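# Place the hourglass upright in the tray's empty compartment

## Task

Put the hourglass standing on one end inside the tray compartment that holds nothing, then release it so it stays there without the robot.

## Robot and tools

Robot: two arms, left_arm and right_arm, each with a five-finger hand (left_arm has a left hand, the mirror of the right). Base poses in the scene frame: left_arm at (-0.049, +0.282, +0.001) m, quat_wxyz (+1.000, 0, 0, -0.021); right_arm at (-0.043, -0.361, +0.041) m, quat_wxyz (+1.000, 0, 0, -0.026). A camera stand sits behind the arms. Loose objects may sometimes get a short shove.

Frames. Scene frame: origin at table height, halfway between the nominal bases, +z up, +x out over the table, left_arm toward +y (arm names do not match image sides). Reported end_effector_position (m) and end_effector_quat_wxyz are in each arm's own base frame and may be off by a few cm. Fixed cameras and the table use the scene frame. Motion offsets use the axes of each arm's current Hand target.

Hand point: 0.05 m in front of the palm, 0.15 m from the wrist face along the fingers. Its +z runs along straight fingers, +y out of the palm, +x across the palm away from the thumb on the right hand (toward the thumb on the left hand). Straight fingers extend 0.06-0.07 m past the point along +z and sit 0.06 m behind it along -y. A wrist bracket on the little-finger side reaches 0.10 m across and can strike things. Poses are followed loosely; resting 1-3 cm (sometimes 5 cm) off, mostly low, is normal and not a sign of contact. Each step the commanded orientation is clipped to within 40 degrees of the measured one.

The row (used by execute_actions and move): 28 numbers, each in [-1, 1], always covering both arms in this order: left_arm dx, dy, dz, rx, ry, rz; left hand thumb_turn, thumb_bend, index, middle, ring, little; left force_limit, speed; then the same 14 for right_arm. dx..rz are an offset, not a pose: measured from that arm's Hand target at the start of the action/call, in the Hand target's own axes; 1.0 = 0.6 m or 180 degrees; rx, ry, rz form one rotation vector. Repeating an offset moves further. Six zeros re-request the current Hand target. The six finger numbers are absolute targets: -1 open (thumb_turn -1 beside palm, +1 opposite fingers; others -1 straight, +1 curled). force_limit maps -1..+1 to about 0..10 N at the fingertip (0..15 N for the two thumb motors). speed rises linearly from near zero at -1 to full at +0.48 and stays full to +1 (full travel 0.49 s). There is no 'no change' value: to keep a hand, resend its last executed eight numbers; if none sent yet this scene, send hand_measured plus hand_force_limit and hand_speed. Grip range with thumb opposed: about 0.035-0.065 m thick, handles down to about 0.025 m. For a soft grip close at speed -0.94 or lower. To squeeze harder, raise force_limit and send a target more closed than hand_measured; to loosen, send one more open.

execute_actions: actions = list of actions; each action is up to 15 rows, one per 1/30 s step, the last row held to fill 15 steps; every row counts from the action's start pose. cameras: names, ["all"], or []; default is all only for an empty actions list. An empty list just reports state and images.

move: target = one row or up to 15 rows (all offsets from the same starting Hand targets). speed in m/s, 0.002 to 4.3, default 0.25 (turns up to twice that in rad/s), one value or one per target. blend in m to round corners between listed targets (0 = stop at each). blocking=false returns after about 0.5 s while motion continues. Paths are straight, last at least 0.5 s and at most 10 s, and do not avoid obstacles or the other arm; avoid passing near an arm's own base. Result adds a 'move:' line: done, off_target, moving, held or fault, plus limits (paced = pose clipped, held = steps withheld).

wait: seconds 0 to 10, arms keep last command. stop: brakes a running move. zoom_image: camera (cam_head_left, cam_head_right, cam_high) and region [x0, y0, x1, y1] in pixels, at most 504 by 504, from the newest images. show_instructions: shows reference pages. finished_scene: scene = this scene's number; irreversible.

Result lines: Hand target (last commanded pose after clipping; next offsets start from it), end_effector_position/quat, Joint positions, Joint velocities (may be omitted when within noise), joint torques (include gravity, noisy, numbers 3 and 4 wrap at ±28 N m), hand_measured, hand_stopped_by (moving, target, force, stalled, fault), hand_load_n (positive pushes finger open; near 0 after a lost grip), hand_force_limit, hand_speed, MOTOR HOT or OVER-TEMPERATURE FAULT lines. Cameras: cam_head_left, cam_head_right, cam_high, all 896x504.

Joint ranges (rad): waist -2.880 to 2.880, shoulder 0.000 to 3.142, elbow 0.000 to 3.019 (straight at 2.964), wrist pitch -1.693 to 1.571, wrist yaw -1.571 to 1.571, wrist roll -2.094 to 2.094.

Avoid: dropping the hourglass or releasing it while it moves, anything leaving the table, fast contacts or hard presses against fixed things, heavy finger loads, arms touching or one hand gripping the other's fingers, and long holds at full reach or pressing into unreachable poses (motors overheat and the arm drops). To end a push, command back past the hand point.

Each tool is called after "Emit:" as name([rows], argument=value, ...), one row to a line, values as JSON.

Reference images:

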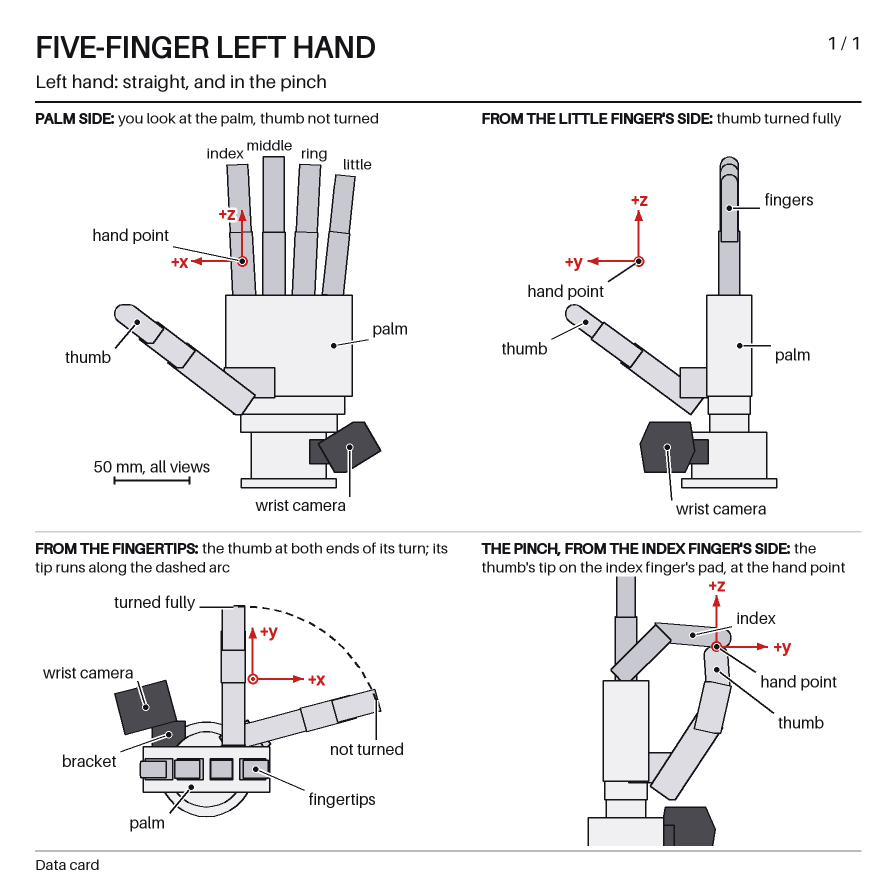

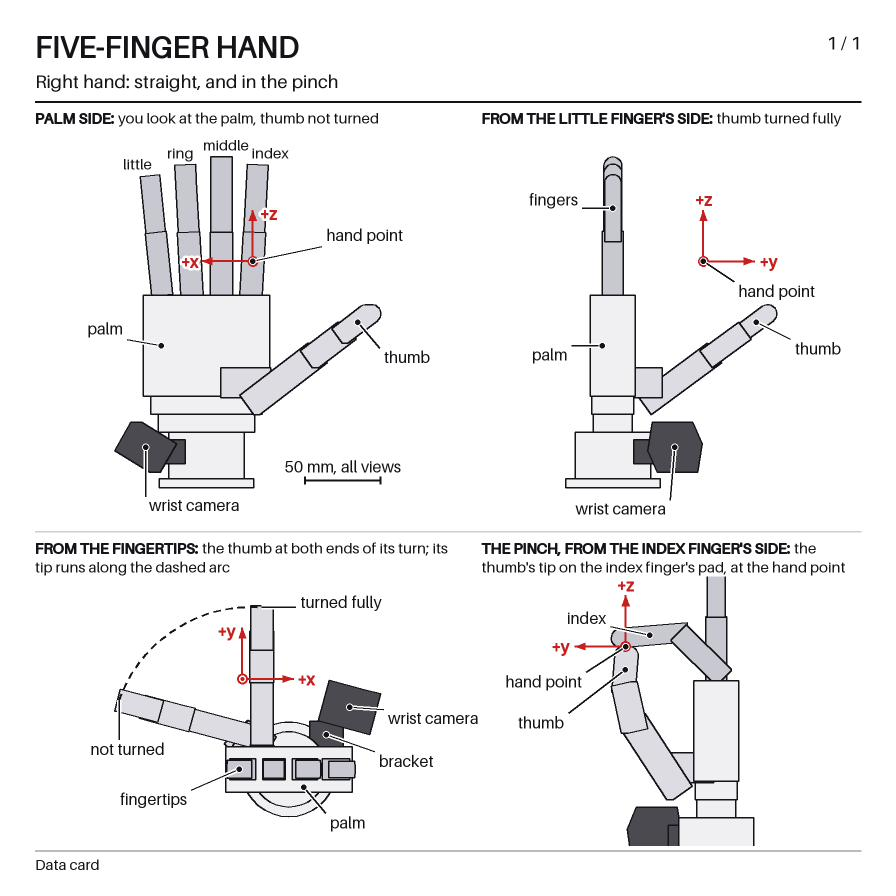

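## Session

Emit:
execute_actions(actions=[])

Scene clock: 0.00 s.
left_arm: end_effector_position=(+0.2603, +0.2391, +0.1200) hand_measured=(-1.000, -1.000, -1.000, -1.000, -1.000, -1.000) hand_load_n=(+0.0, +0.0, +0.0, -0.5, +0.0, +0.0) hand_stopped_by=(target, target, target, target, target, target) hand_force_limit=0.00 hand_speed=-0.80 end_effector_quat_wxyz=(-0.620, +0.708, -0.162, +0.297) | right_arm: end_effector_position=(+0.6156, -0.0879, +0.1484) hand_measured=(-1.000, -1.000, -1.000, -1.000, -1.000, -1.000) hand_load_n=(+0.0, +0.0, +0.0, +0.0, +0.0, +0.0) hand_stopped_by=(target, target, target, target, target, target) hand_force_limit=0.00 hand_speed=-0.80 end_effector_quat_wxyz=(+0.067, +0.988, -0.094, +0.100)
Joint positions: left_arm=[0.828 0.804 0.043 0.706 -0.071 -0.226] | right_arm=[-0.008 1.959 1.838 -1.26 0.151 -1.403]
Joint velocities: within noise
Joint torques (N m): no reading
Heat: left arm: hottest elbow 31 °C; right arm: hottest waist 35 °C.
Hand target: left_arm +0.2653, +0.2478, +0.1393; -0.633, +0.695, -0.154, +0.302 | right_arm +0.6252, -0.0865, +0.1576; +0.068, +0.987, -0.092, +0.115

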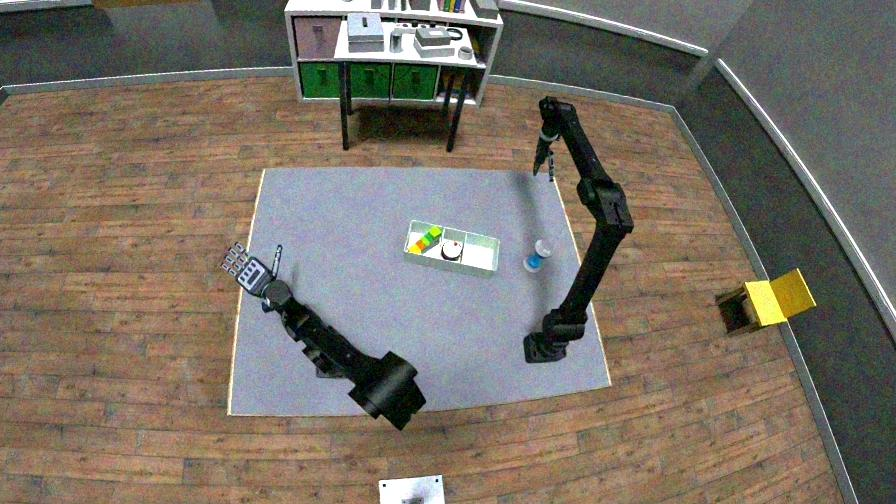

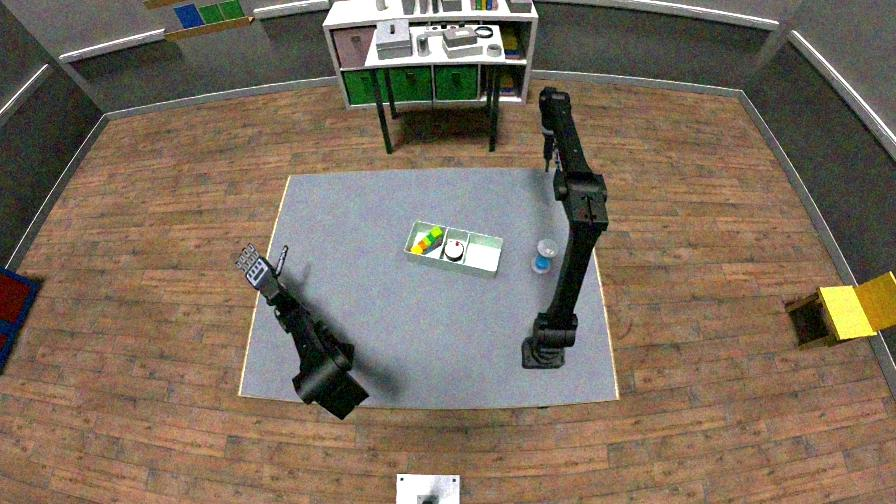

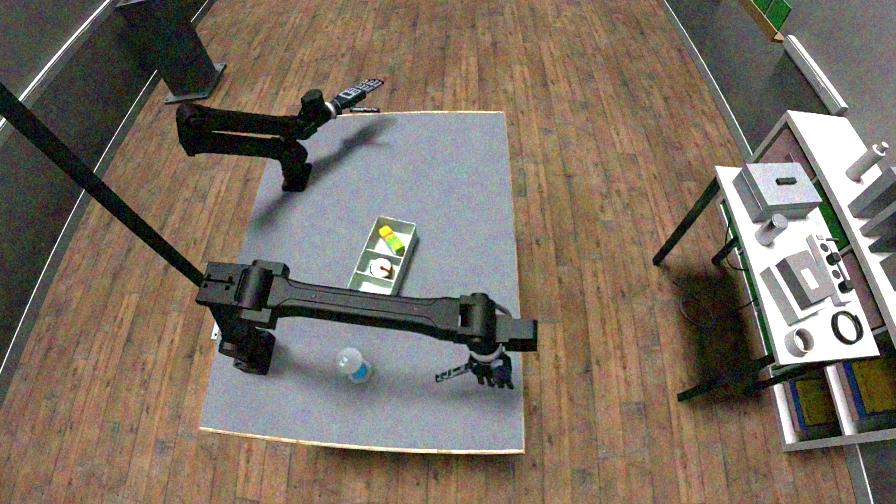

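Emit:
zoom_image(camera="cam_head_right", region=[380, 200, 620, 300])

Emit:
zoom_image(camera="cam_high", region=[300, 200, 540, 440])

Emit:
zoom_image(camera="cam_head_left", region=[380, 200, 620, 300])

Scaled by 2.100.

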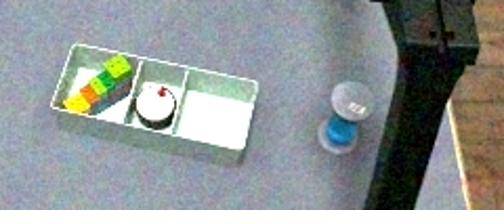

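Scaled by 2.100.

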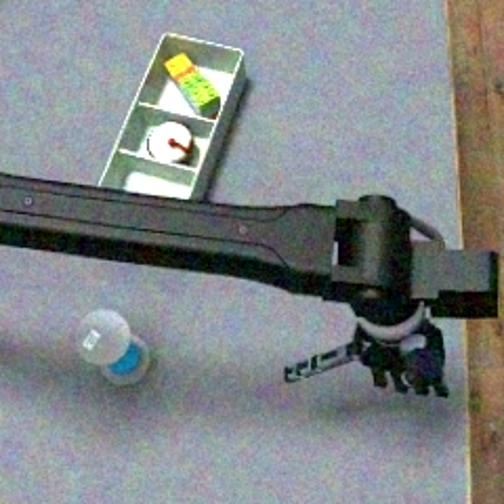

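Scaled by 2.100.

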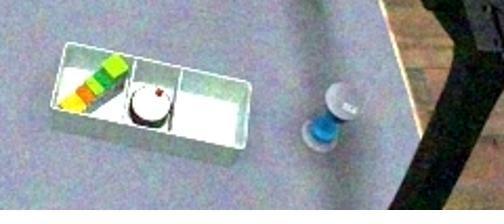

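Emit:
move(target=[0,0,0,0,0,0,-1,-1,-1,-1,-1,-1,0,-0.8,-0.5248,-0.0248,-0.224,0.0454,-0.0724,-0.0753,-1,-1,-1,-1,1,1,0,0], speed=0.2, cameras=["all"])

Scene clock: 82.23 s.
left_arm: end_effector_position=(+0.2603, +0.2391, +0.1200) hand_measured=(-1.000, -1.000, -1.000, -1.000, -1.000, -1.000) hand_load_n=(+0.0, +0.0, +0.0, +0.0, +0.0, +0.0) hand_stopped_by=(target, target, target, target, target, target) hand_force_limit=0.00 hand_speed=-0.80 end_effector_quat_wxyz=(-0.620, +0.708, -0.162, +0.297) | right_arm: end_effector_position=(+0.3025, -0.0015, +0.2099) hand_measured=(-1.000, -1.000, -1.000, -1.000, +1.000, +1.000) hand_load_n=(+0.0, +0.0, +0.0, +0.0, +0.0, +0.0) hand_stopped_by=(target, target, target, target, target, target) hand_force_limit=0.00 hand_speed=0.00 end_effector_quat_wxyz=(-0.001, +1.000, +0.026, +0.002)
Joint positions: left_arm=[0.828 0.804 0.043 0.706 -0.071 -0.226] | right_arm=[0.181 1.215 1.134 -1.485 -0.001 -1.442]
Joint torques (N m): left_arm=[0.21 0.21 9.54 1.74 0.11 0.01] | right_arm=[0.32 -5.89 7.65 -0.16 -0.02 0.14]
Heat: left arm: hottest elbow 35 °C; right arm: hottest elbow 36 °C.
Hand target: left_arm +0.2653, +0.2478, +0.1393; -0.633, +0.695, -0.154, +0.302 | right_arm +0.2981, +0.0012, +0.2103; +0.000, +1.000, +0.026, +0.000
Off the commanded pose: left_arm 0.022 m, 2 deg | right_arm 0.005 m, 0 deg.
move: off_target (left_arm)

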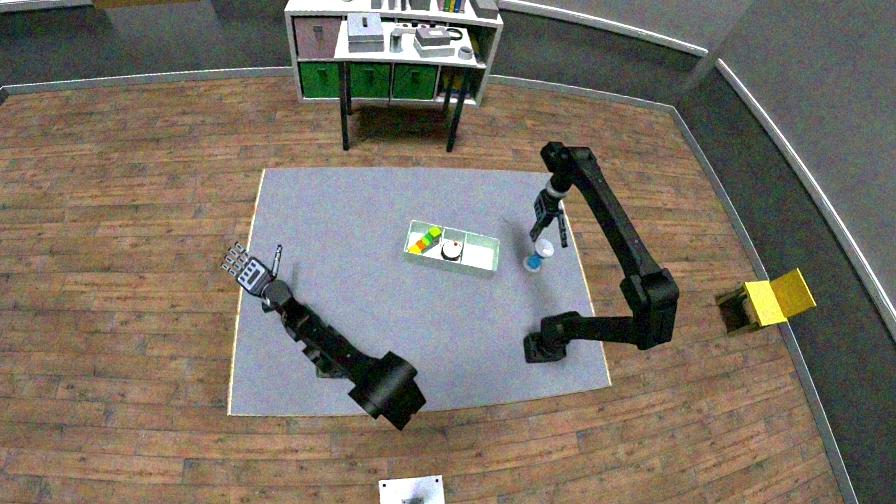

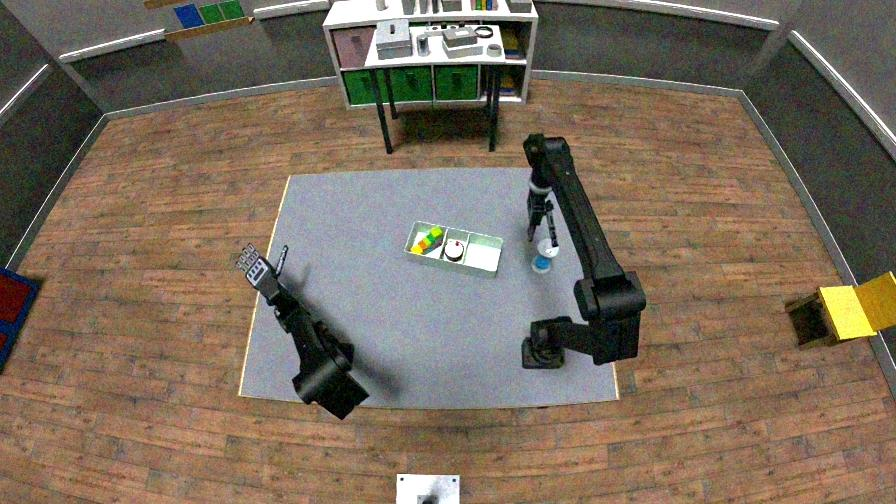

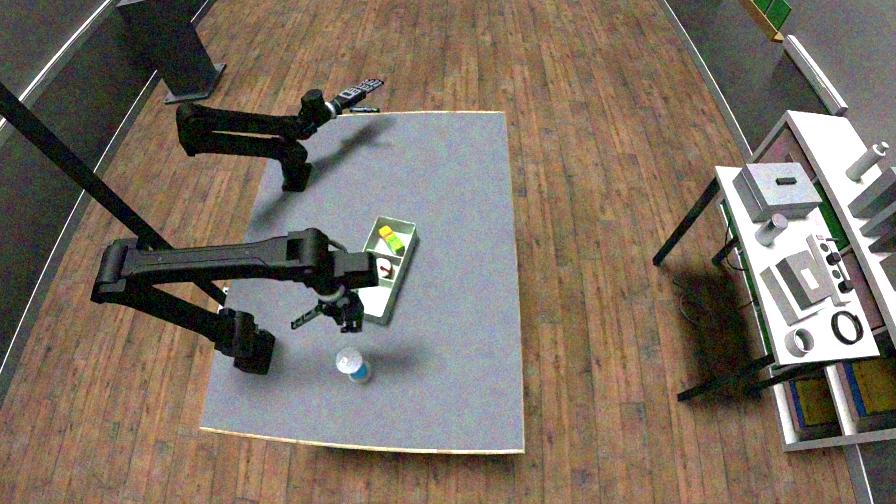

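Emit:
zoom_image(camera="cam_head_right", region=[490, 160, 610, 290])

Emit:
zoom_image(camera="cam_head_left", region=[490, 160, 610, 290])

Emit:
zoom_image(camera="cam_high", region=[280, 270, 420, 410])

Scaled by 3.877.

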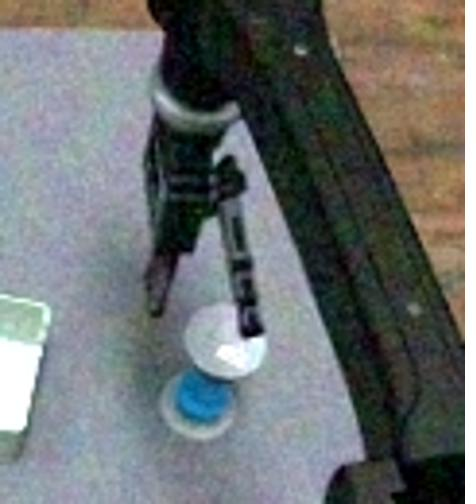

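Scaled by 3.877.

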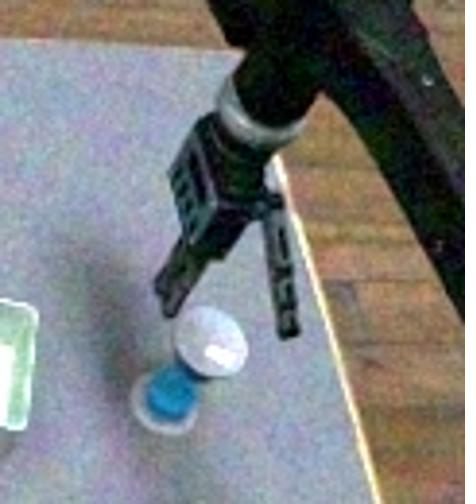

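Scaled by 3.600.

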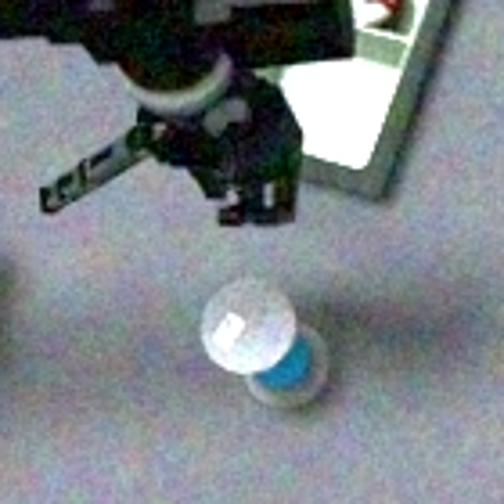

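Emit:
move(target=[0,0,0,0,0,0,-1,-1,-1,-1,-1,-1,0,-0.8,0,0,0.2,0,0,0,-1,-1,-1,-1,1,1,0,0], speed=0.15, cameras=["all"])

Emit:
zoom_image(camera="cam_head_right", region=[490, 180, 610, 310])

Emit:
zoom_image(camera="cam_head_left", region=[490, 180, 610, 310])

Emit:
zoom_image(camera="cam_high", region=[280, 270, 420, 410])

Scene clock: 91.33 s.
left_arm: end_effector_position=(+0.2603, +0.2391, +0.1200) hand_measured=(-1.000, -1.000, -1.000, -1.000, -1.000, -1.000) hand_load_n=(-0.5, +0.0, +0.0, +0.0, +0.0, +0.0) hand_stopped_by=(target, target, target, target, target, target) hand_force_limit=0.00 hand_speed=-0.80 end_effector_quat_wxyz=(-0.620, +0.708, -0.162, +0.297) | right_arm: end_effector_position=(+0.2959, -0.0024, +0.0934) hand_measured=(-1.000, -1.000, -1.000, -1.000, +1.000, +1.000) hand_load_n=(+0.0, +0.0, +0.0, +0.0, +0.0, +0.0) hand_stopped_by=(target, target, target, target, target, target) hand_force_limit=0.00 hand_speed=0.00 end_effector_quat_wxyz=(-0.001, +1.000, +0.026, -0.003)
Joint positions: left_arm=[0.828 0.804 0.043 0.706 -0.071 -0.226] | right_arm=[0.181 1.284 0.876 -1.169 -0.003 -1.442]
Joint torques (N m): left_arm=[0.26 0.21 9.52 1.73 0.11 0.01] | right_arm=[1.08 -4.66 7.27 0.77 0 0.1]
Heat: left arm: hottest elbow 35 °C; right arm: hottest waist 35 °C.
Hand target: left_arm +0.2653, +0.2478, +0.1393; -0.633, +0.695, -0.154, +0.302 | right_arm +0.2981, +0.0012, +0.0903; +0.000, +1.000, +0.026, +0.000
Off the commanded pose: left_arm 0.022 m, 2 deg | right_arm 0.005 m, 0 deg.
move: off_target (left_arm)

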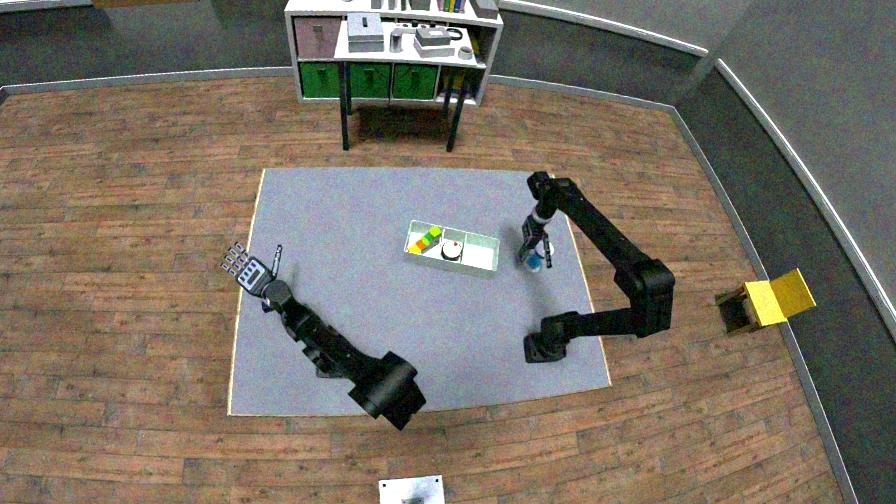

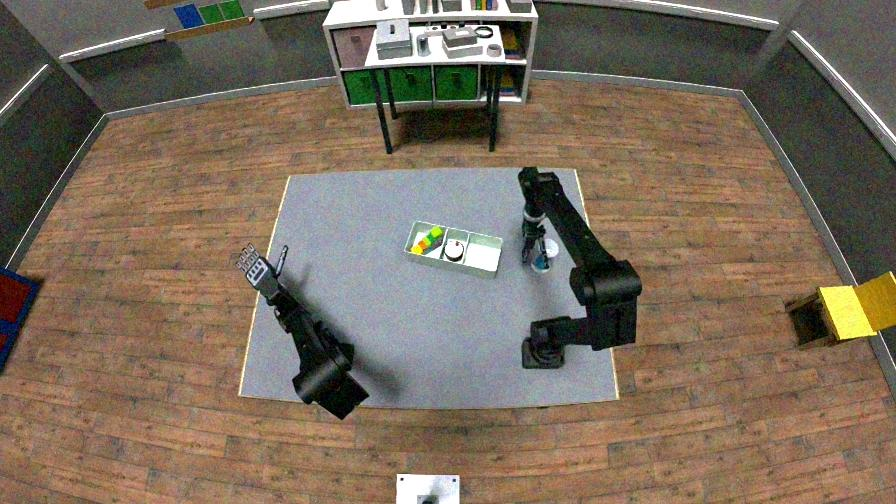

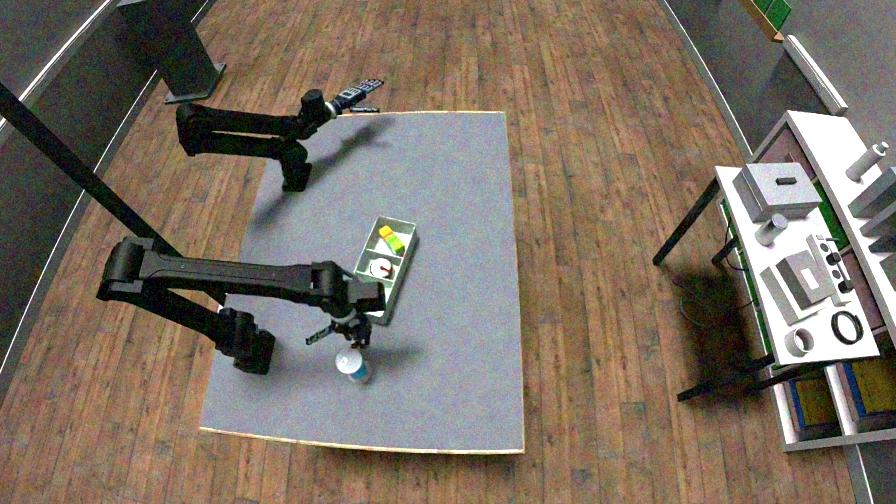

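Scaled by 3.877.

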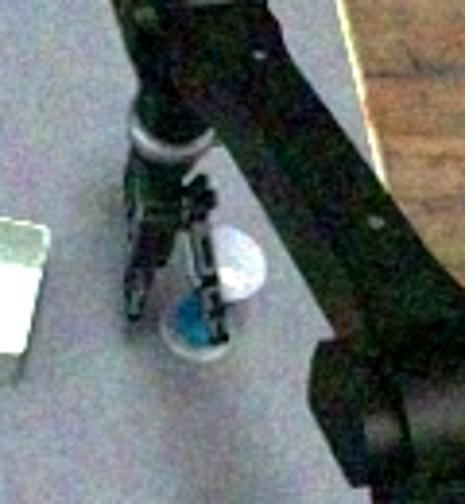

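Scaled by 3.877.

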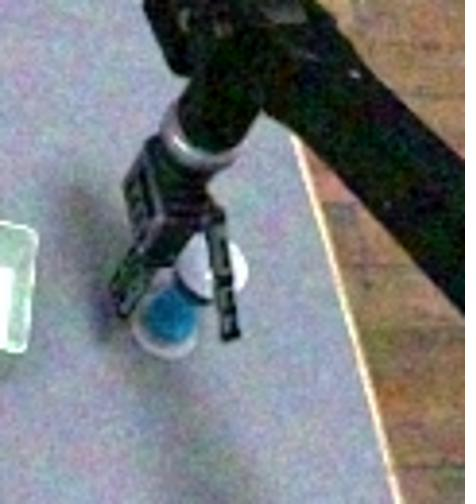

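Scaled by 3.600.

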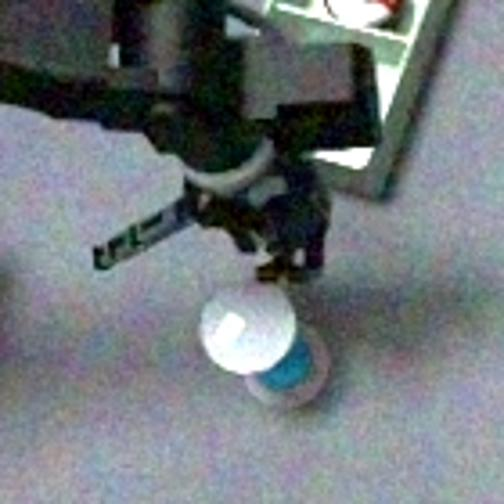

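Emit:
zoom_image(camera="cam_high", region=[320, 300, 390, 390])

Emit:
zoom_image(camera="cam_head_right", region=[505, 210, 570, 280])

Emit:
zoom_image(camera="cam_head_left", region=[505, 210, 570, 280])

Scaled by 5.600.

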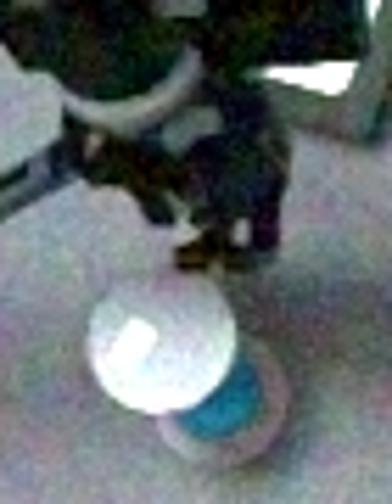

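Scaled by 7.200.

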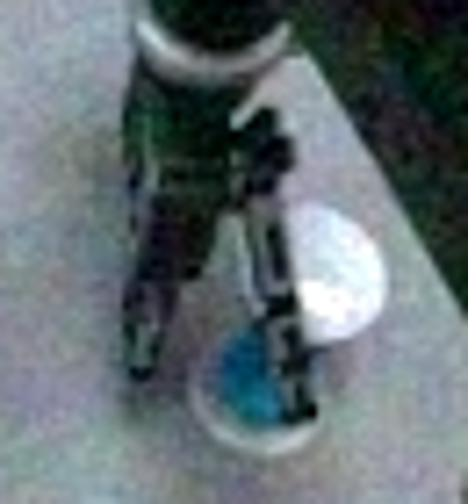

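Scaled by 7.200.

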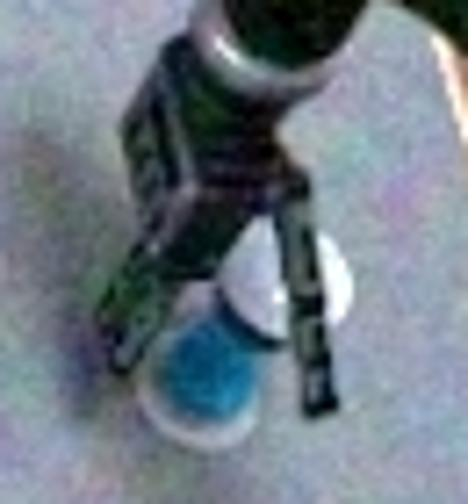

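Emit:
move([
  [0,0,0,0,0,0,-1,-1,-1,-1,-1,-1,0,-0.8,0.005,0,0.042,0,0,0,-1,-1,-1,-1,1,1,0,0],
  [0,0,0,0,0,0,-1,-1,-1,-1,-1,-1,0,-0.8,0.005,0.03,0.042,0,0,0,-1,-1,-1,-1,1,1,0,0],
], speed=0.08, blend=0.01, cameras=["all"])

Emit:
zoom_image(camera="cam_high", region=[320, 300, 390, 390])

Emit:
zoom_image(camera="cam_head_right", region=[505, 210, 570, 280])

Emit:
zoom_image(camera="cam_head_left", region=[505, 210, 570, 280])

Scene clock: 109.37 s.
left_arm: end_effector_position=(+0.2603, +0.2391, +0.1200) hand_measured=(-1.000, -1.000, -1.000, -1.000, -1.000, -1.000) hand_load_n=(-0.5, +0.0, +0.0, +0.0, +0.0, +0.0) hand_stopped_by=(target, target, target, target, target, target) hand_force_limit=0.00 hand_speed=-0.80 end_effector_quat_wxyz=(-0.620, +0.708, -0.162, +0.297) | right_arm: end_effector_position=(+0.3007, -0.0101, +0.0690) hand_measured=(-1.000, -1.000, -1.000, -1.000, +1.000, +1.000) hand_load_n=(+0.0, +0.0, +0.0, +0.0, +0.0, +0.0) hand_stopped_by=(target, target, target, target, target, target) hand_force_limit=0.00 hand_speed=0.00 end_effector_quat_wxyz=(-0.002, +0.999, +0.033, -0.001)
Joint positions: left_arm=[0.828 0.804 0.043 0.706 -0.071 -0.226] | right_arm=[0.156 1.319 0.838 -1.091 -0.004 -1.481]
Joint torques (N m): left_arm=[0.26 0.26 9.54 1.72 0.11 0.02] | right_arm=[-1.14 -5.42 6.97 0.54 0.09 -0.03]
Heat: left arm: hottest elbow 35 °C; right arm: hottest waist 35 °C.
Hand target: left_arm +0.2653, +0.2478, +0.1393; -0.633, +0.695, -0.154, +0.302 | right_arm +0.3020, -0.0166, +0.0651; +0.000, +1.000, +0.026, +0.000
Off the commanded pose: left_arm 0.022 m, 2 deg | right_arm 0.008 m, 1 deg.
move: off_target (left_arm); blend cut to 0.009 m at target 1

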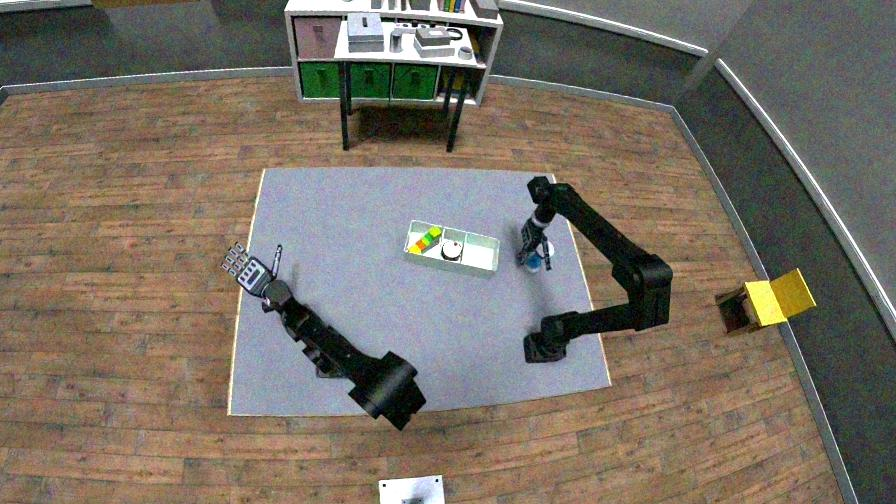

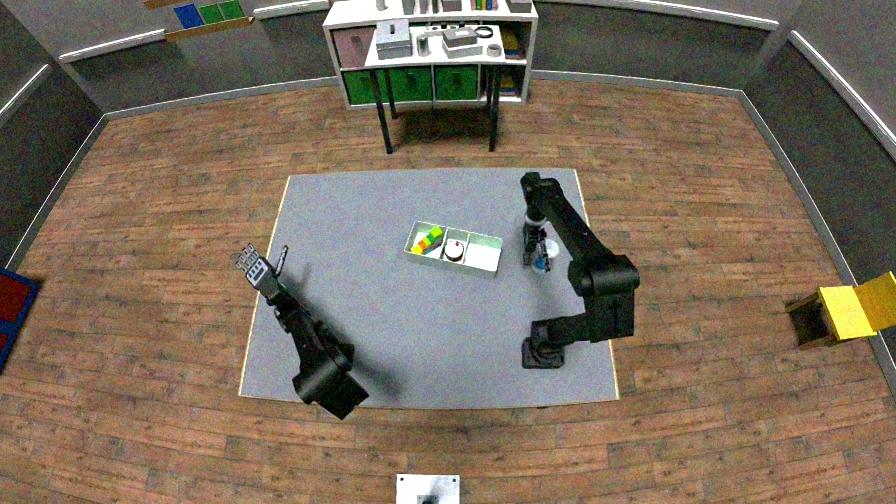

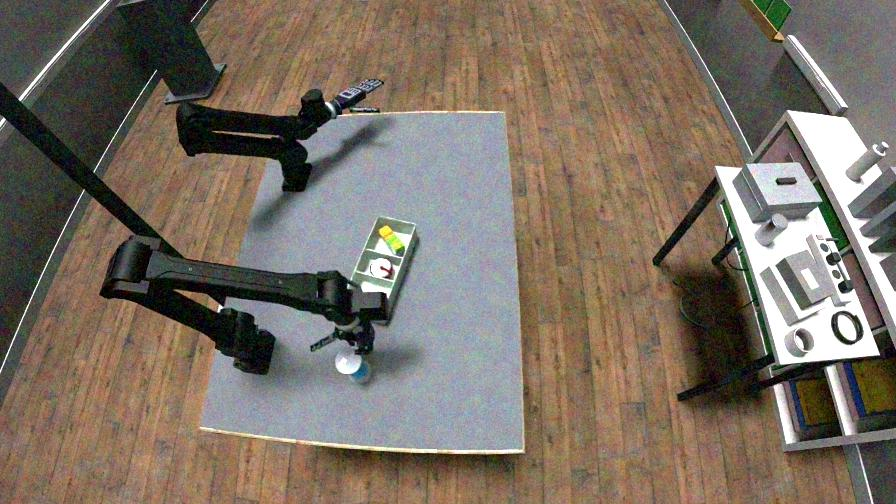

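Scaled by 5.600.

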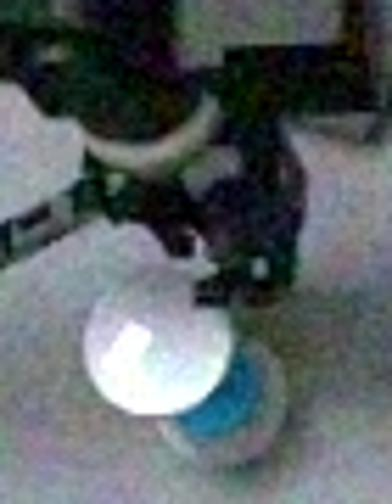

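Scaled by 7.200.

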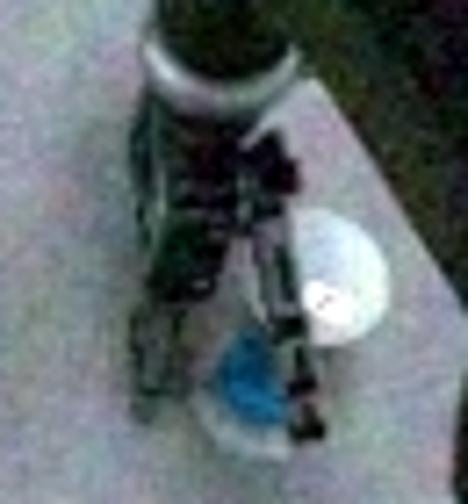

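Scaled by 7.200.

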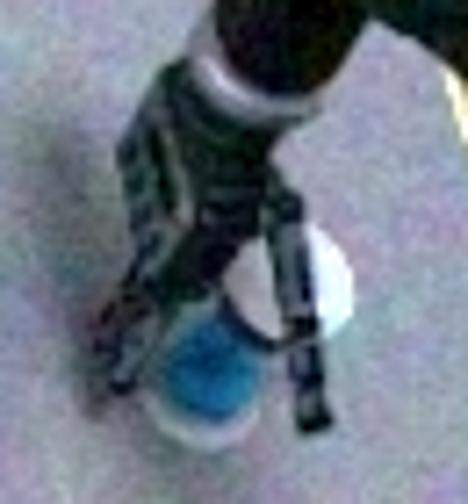

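Emit:
zoom_image(camera="cam_head_right", region=[515, 235, 555, 275])

Emit:
zoom_image(camera="cam_head_left", region=[510, 235, 550, 275])

Emit:
zoom_image(camera="cam_high", region=[340, 330, 380, 370])

Scaled by 12.600.

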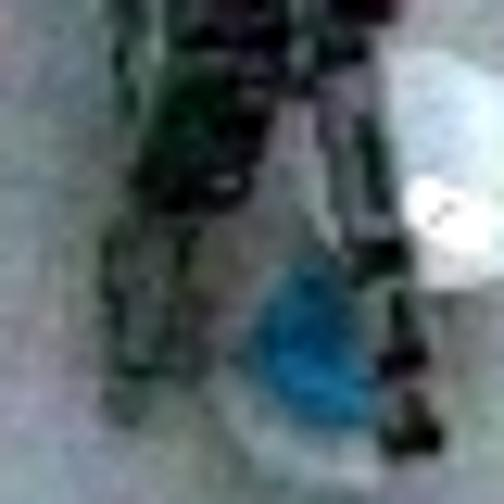

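Scaled by 12.600.

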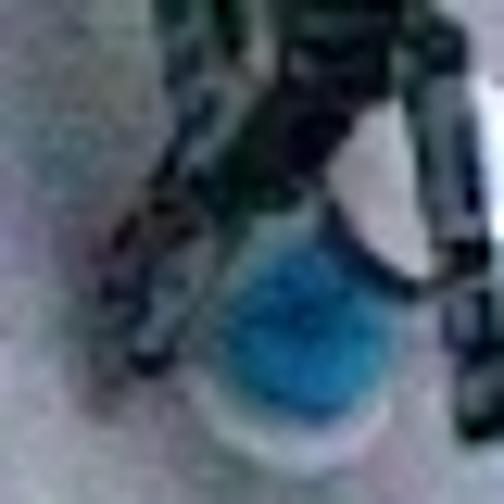

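Scaled by 12.600.

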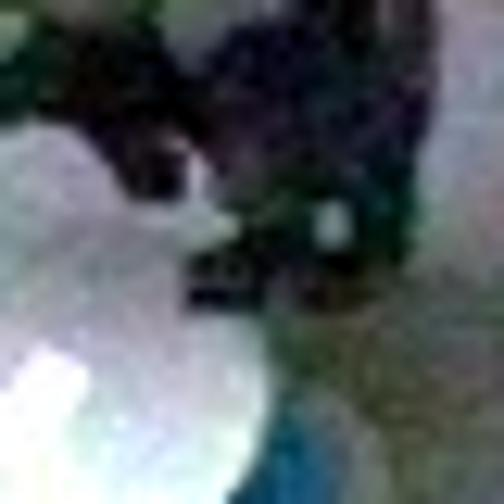

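Emit:
move([
  [0,0,0,0,0,0,-1,-1,-1,-1,-1,-1,0,-0.8,0.010,0,-0.02,0,0,0,-1,-1,-1,-1,1,1,0,0],
  [0,0,0,0,0,0,-1,-1,-1,-1,-1,-1,0,-0.8,0.010,0.03,-0.02,0,0,0,-1,-1,-1,-1,1,1,0,0],
], speed=0.06, cameras=["all"])

Emit:
zoom_image(camera="cam_high", region=[320, 310, 390, 390])

Emit:
zoom_image(camera="cam_head_right", region=[505, 210, 570, 280])

Emit:
zoom_image(camera="cam_head_left", region=[505, 210, 570, 280])

Scene clock: 139.17 s.
left_arm: end_effector_position=(+0.2603, +0.2391, +0.1200) hand_measured=(-1.000, -1.000, -1.000, -1.000, -1.000, -1.000) hand_load_n=(+0.0, +0.0, +0.0, +0.0, +0.0, +0.0) hand_stopped_by=(target, target, target, target, target, target) hand_force_limit=0.00 hand_speed=-0.80 end_effector_quat_wxyz=(-0.620, +0.708, -0.162, +0.297) | right_arm: end_effector_position=(+0.2997, -0.0295, +0.0694) hand_measured=(-1.000, -1.000, -1.000, -1.000, +1.000, +1.000) hand_load_n=(+0.0, +0.0, +0.0, +0.0, +0.0, +0.0) hand_stopped_by=(target, target, target, target, target, target) hand_force_limit=0.00 hand_speed=0.00 end_effector_quat_wxyz=(-0.002, +0.999, +0.032, -0.007)
Joint positions: left_arm=[0.828 0.804 0.043 0.706 -0.071 -0.226] | right_arm=[0.098 1.319 0.838 -1.103 -0.004 -1.536]
Joint torques (N m): left_arm=[0.26 0.21 9.57 1.7 0.11 0.01] | right_arm=[-1.2 -5.3 9.25 -0.27 0.08 -0.08]
Heat: left arm: hottest elbow 36 °C; right arm: hottest waist 35 °C.
Hand target: left_arm +0.2653, +0.2478, +0.1393; -0.633, +0.695, -0.154, +0.302 | right_arm +0.3090, -0.0342, +0.0771; +0.000, +1.000, +0.026, +0.000
Off the commanded pose: left_arm 0.022 m, 2 deg | right_arm 0.013 m, 1 deg.
move: off_target (left_arm, right_arm)

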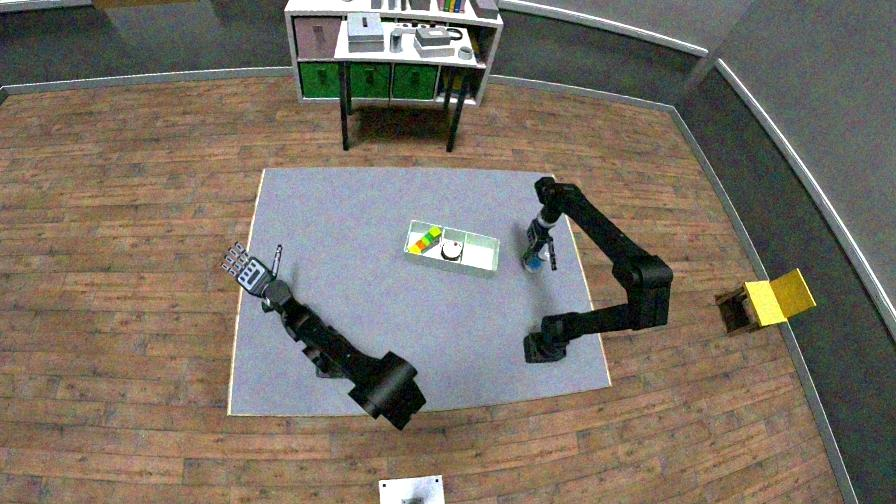

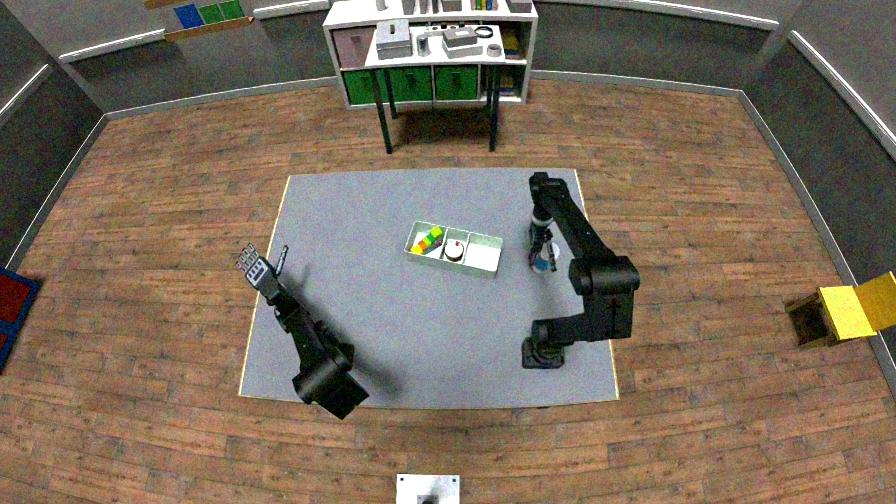

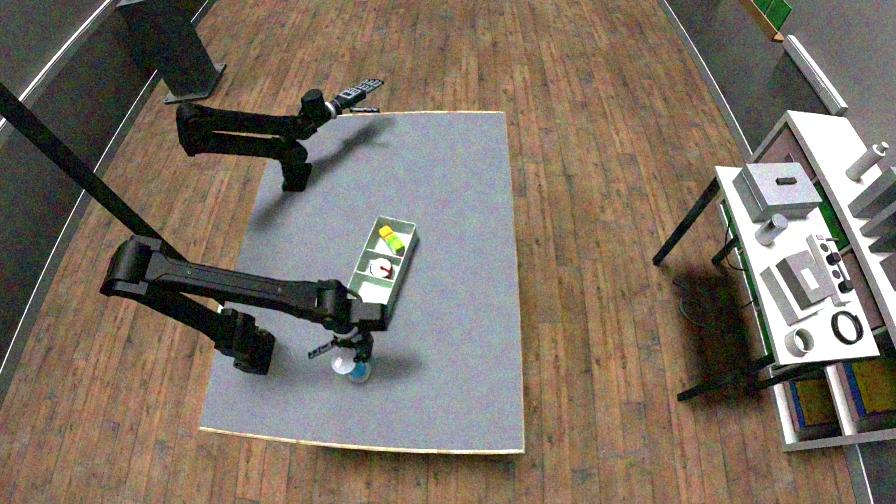

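Scaled by 6.300.

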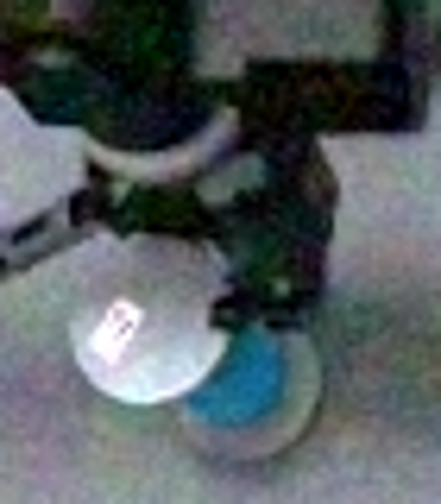

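Scaled by 7.200.

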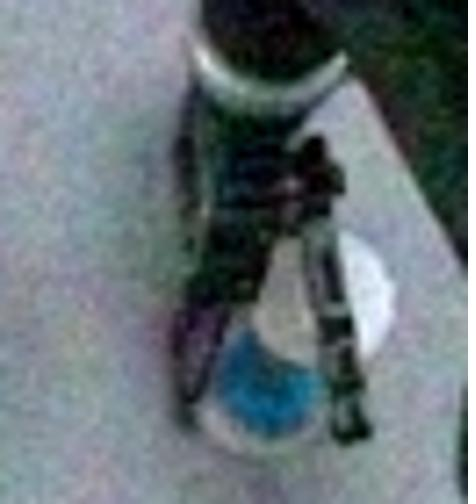

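Scaled by 7.200.

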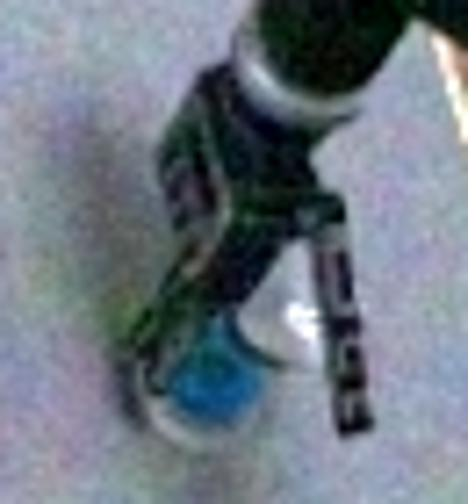

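Emit:
move(target=[0,0,0,0,0,0,-1,-1,-1,-1,-1,-1,0,-0.8,0.012,-0.025,-0.025,0,0,0,-1,-1,-1,-1,1,1,0,0], speed=0.06, cameras=["all"])

Emit:
zoom_image(camera="cam_high", region=[320, 310, 390, 390])

Emit:
zoom_image(camera="cam_head_right", region=[505, 210, 570, 280])

Scene clock: 145.17 s.
left_arm: end_effector_position=(+0.2603, +0.2391, +0.1200) hand_measured=(-1.000, -1.000, -1.000, -1.000, -1.000, -1.000) hand_load_n=(+0.0, +0.0, +0.0, +0.0, +0.0, +0.0) hand_stopped_by=(target, target, target, target, target, target) hand_force_limit=0.00 hand_speed=-0.80 end_effector_quat_wxyz=(-0.620, +0.708, -0.162, +0.297) | right_arm: end_effector_position=(+0.2980, -0.0234, +0.0786) hand_measured=(-1.000, -1.000, -1.000, -1.000, +1.000, +1.000) hand_load_n=(+0.0, +0.0, +0.0, +0.0, +0.0, +0.0) hand_stopped_by=(target, target, target, target, target, target) hand_force_limit=0.00 hand_speed=0.00 end_effector_quat_wxyz=(-0.001, +0.999, +0.029, -0.016)
Joint positions: left_arm=[0.828 0.804 0.043 0.706 -0.071 -0.226] | right_arm=[0.117 1.319 0.863 -1.146 -0.004 -1.511]
Joint torques (N m): left_arm=[0.26 0.21 9.54 1.7 0.11 0.02] | right_arm=[0.97 -5.42 10.99 -0.47 0.04 0.19]
Heat: left arm: hottest elbow 36 °C; right arm: hottest waist 34 °C.
Hand target: left_arm +0.2653, +0.2478, +0.1393; -0.633, +0.695, -0.154, +0.302 | right_arm +0.3154, -0.0189, +0.0921; +0.000, +1.000, +0.026, +0.000
Off the commanded pose: left_arm 0.022 m, 2 deg | right_arm 0.022 m, 2 deg.
move: off_target (left_arm, right_arm)

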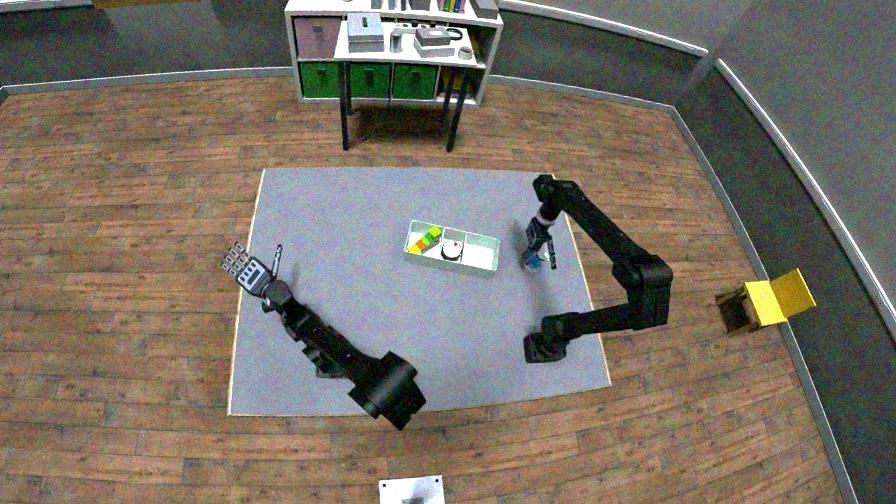

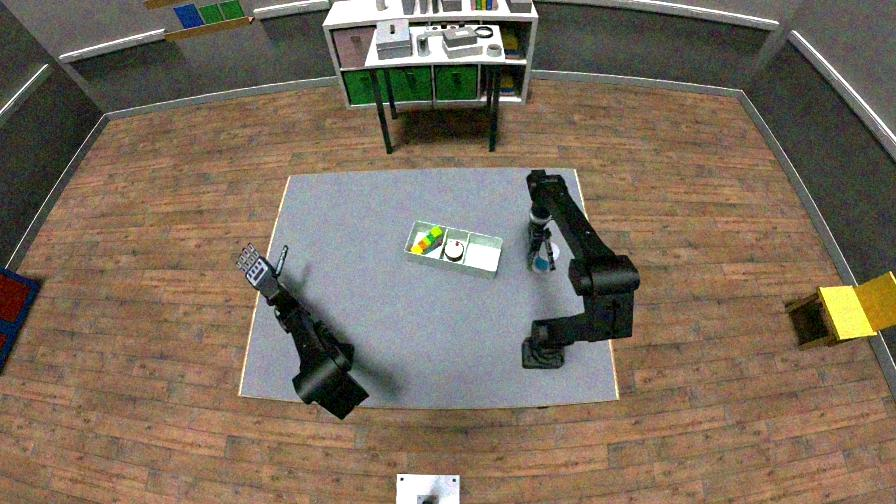

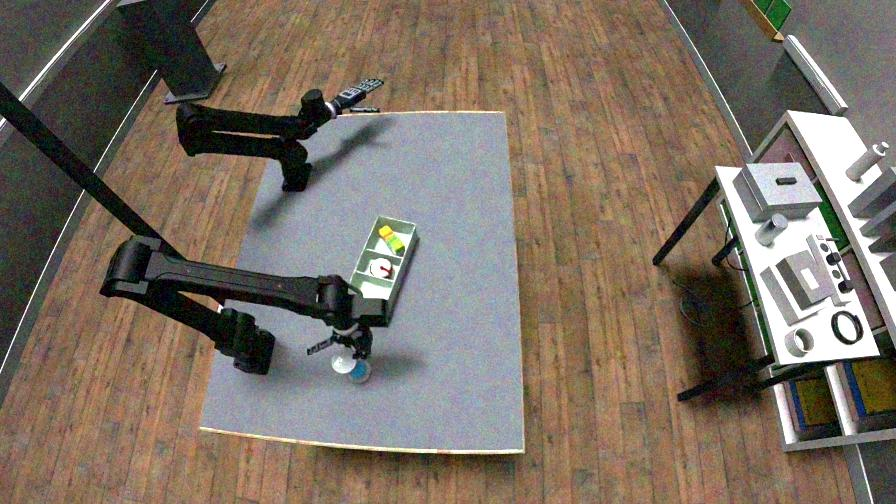

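Scaled by 6.300.

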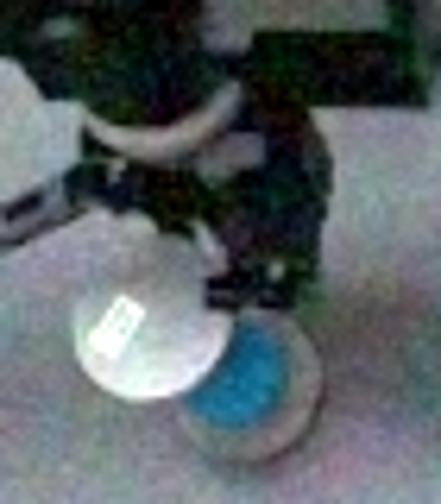

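Scaled by 7.200.

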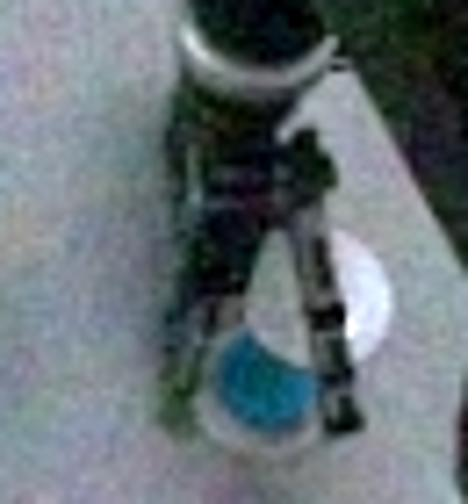

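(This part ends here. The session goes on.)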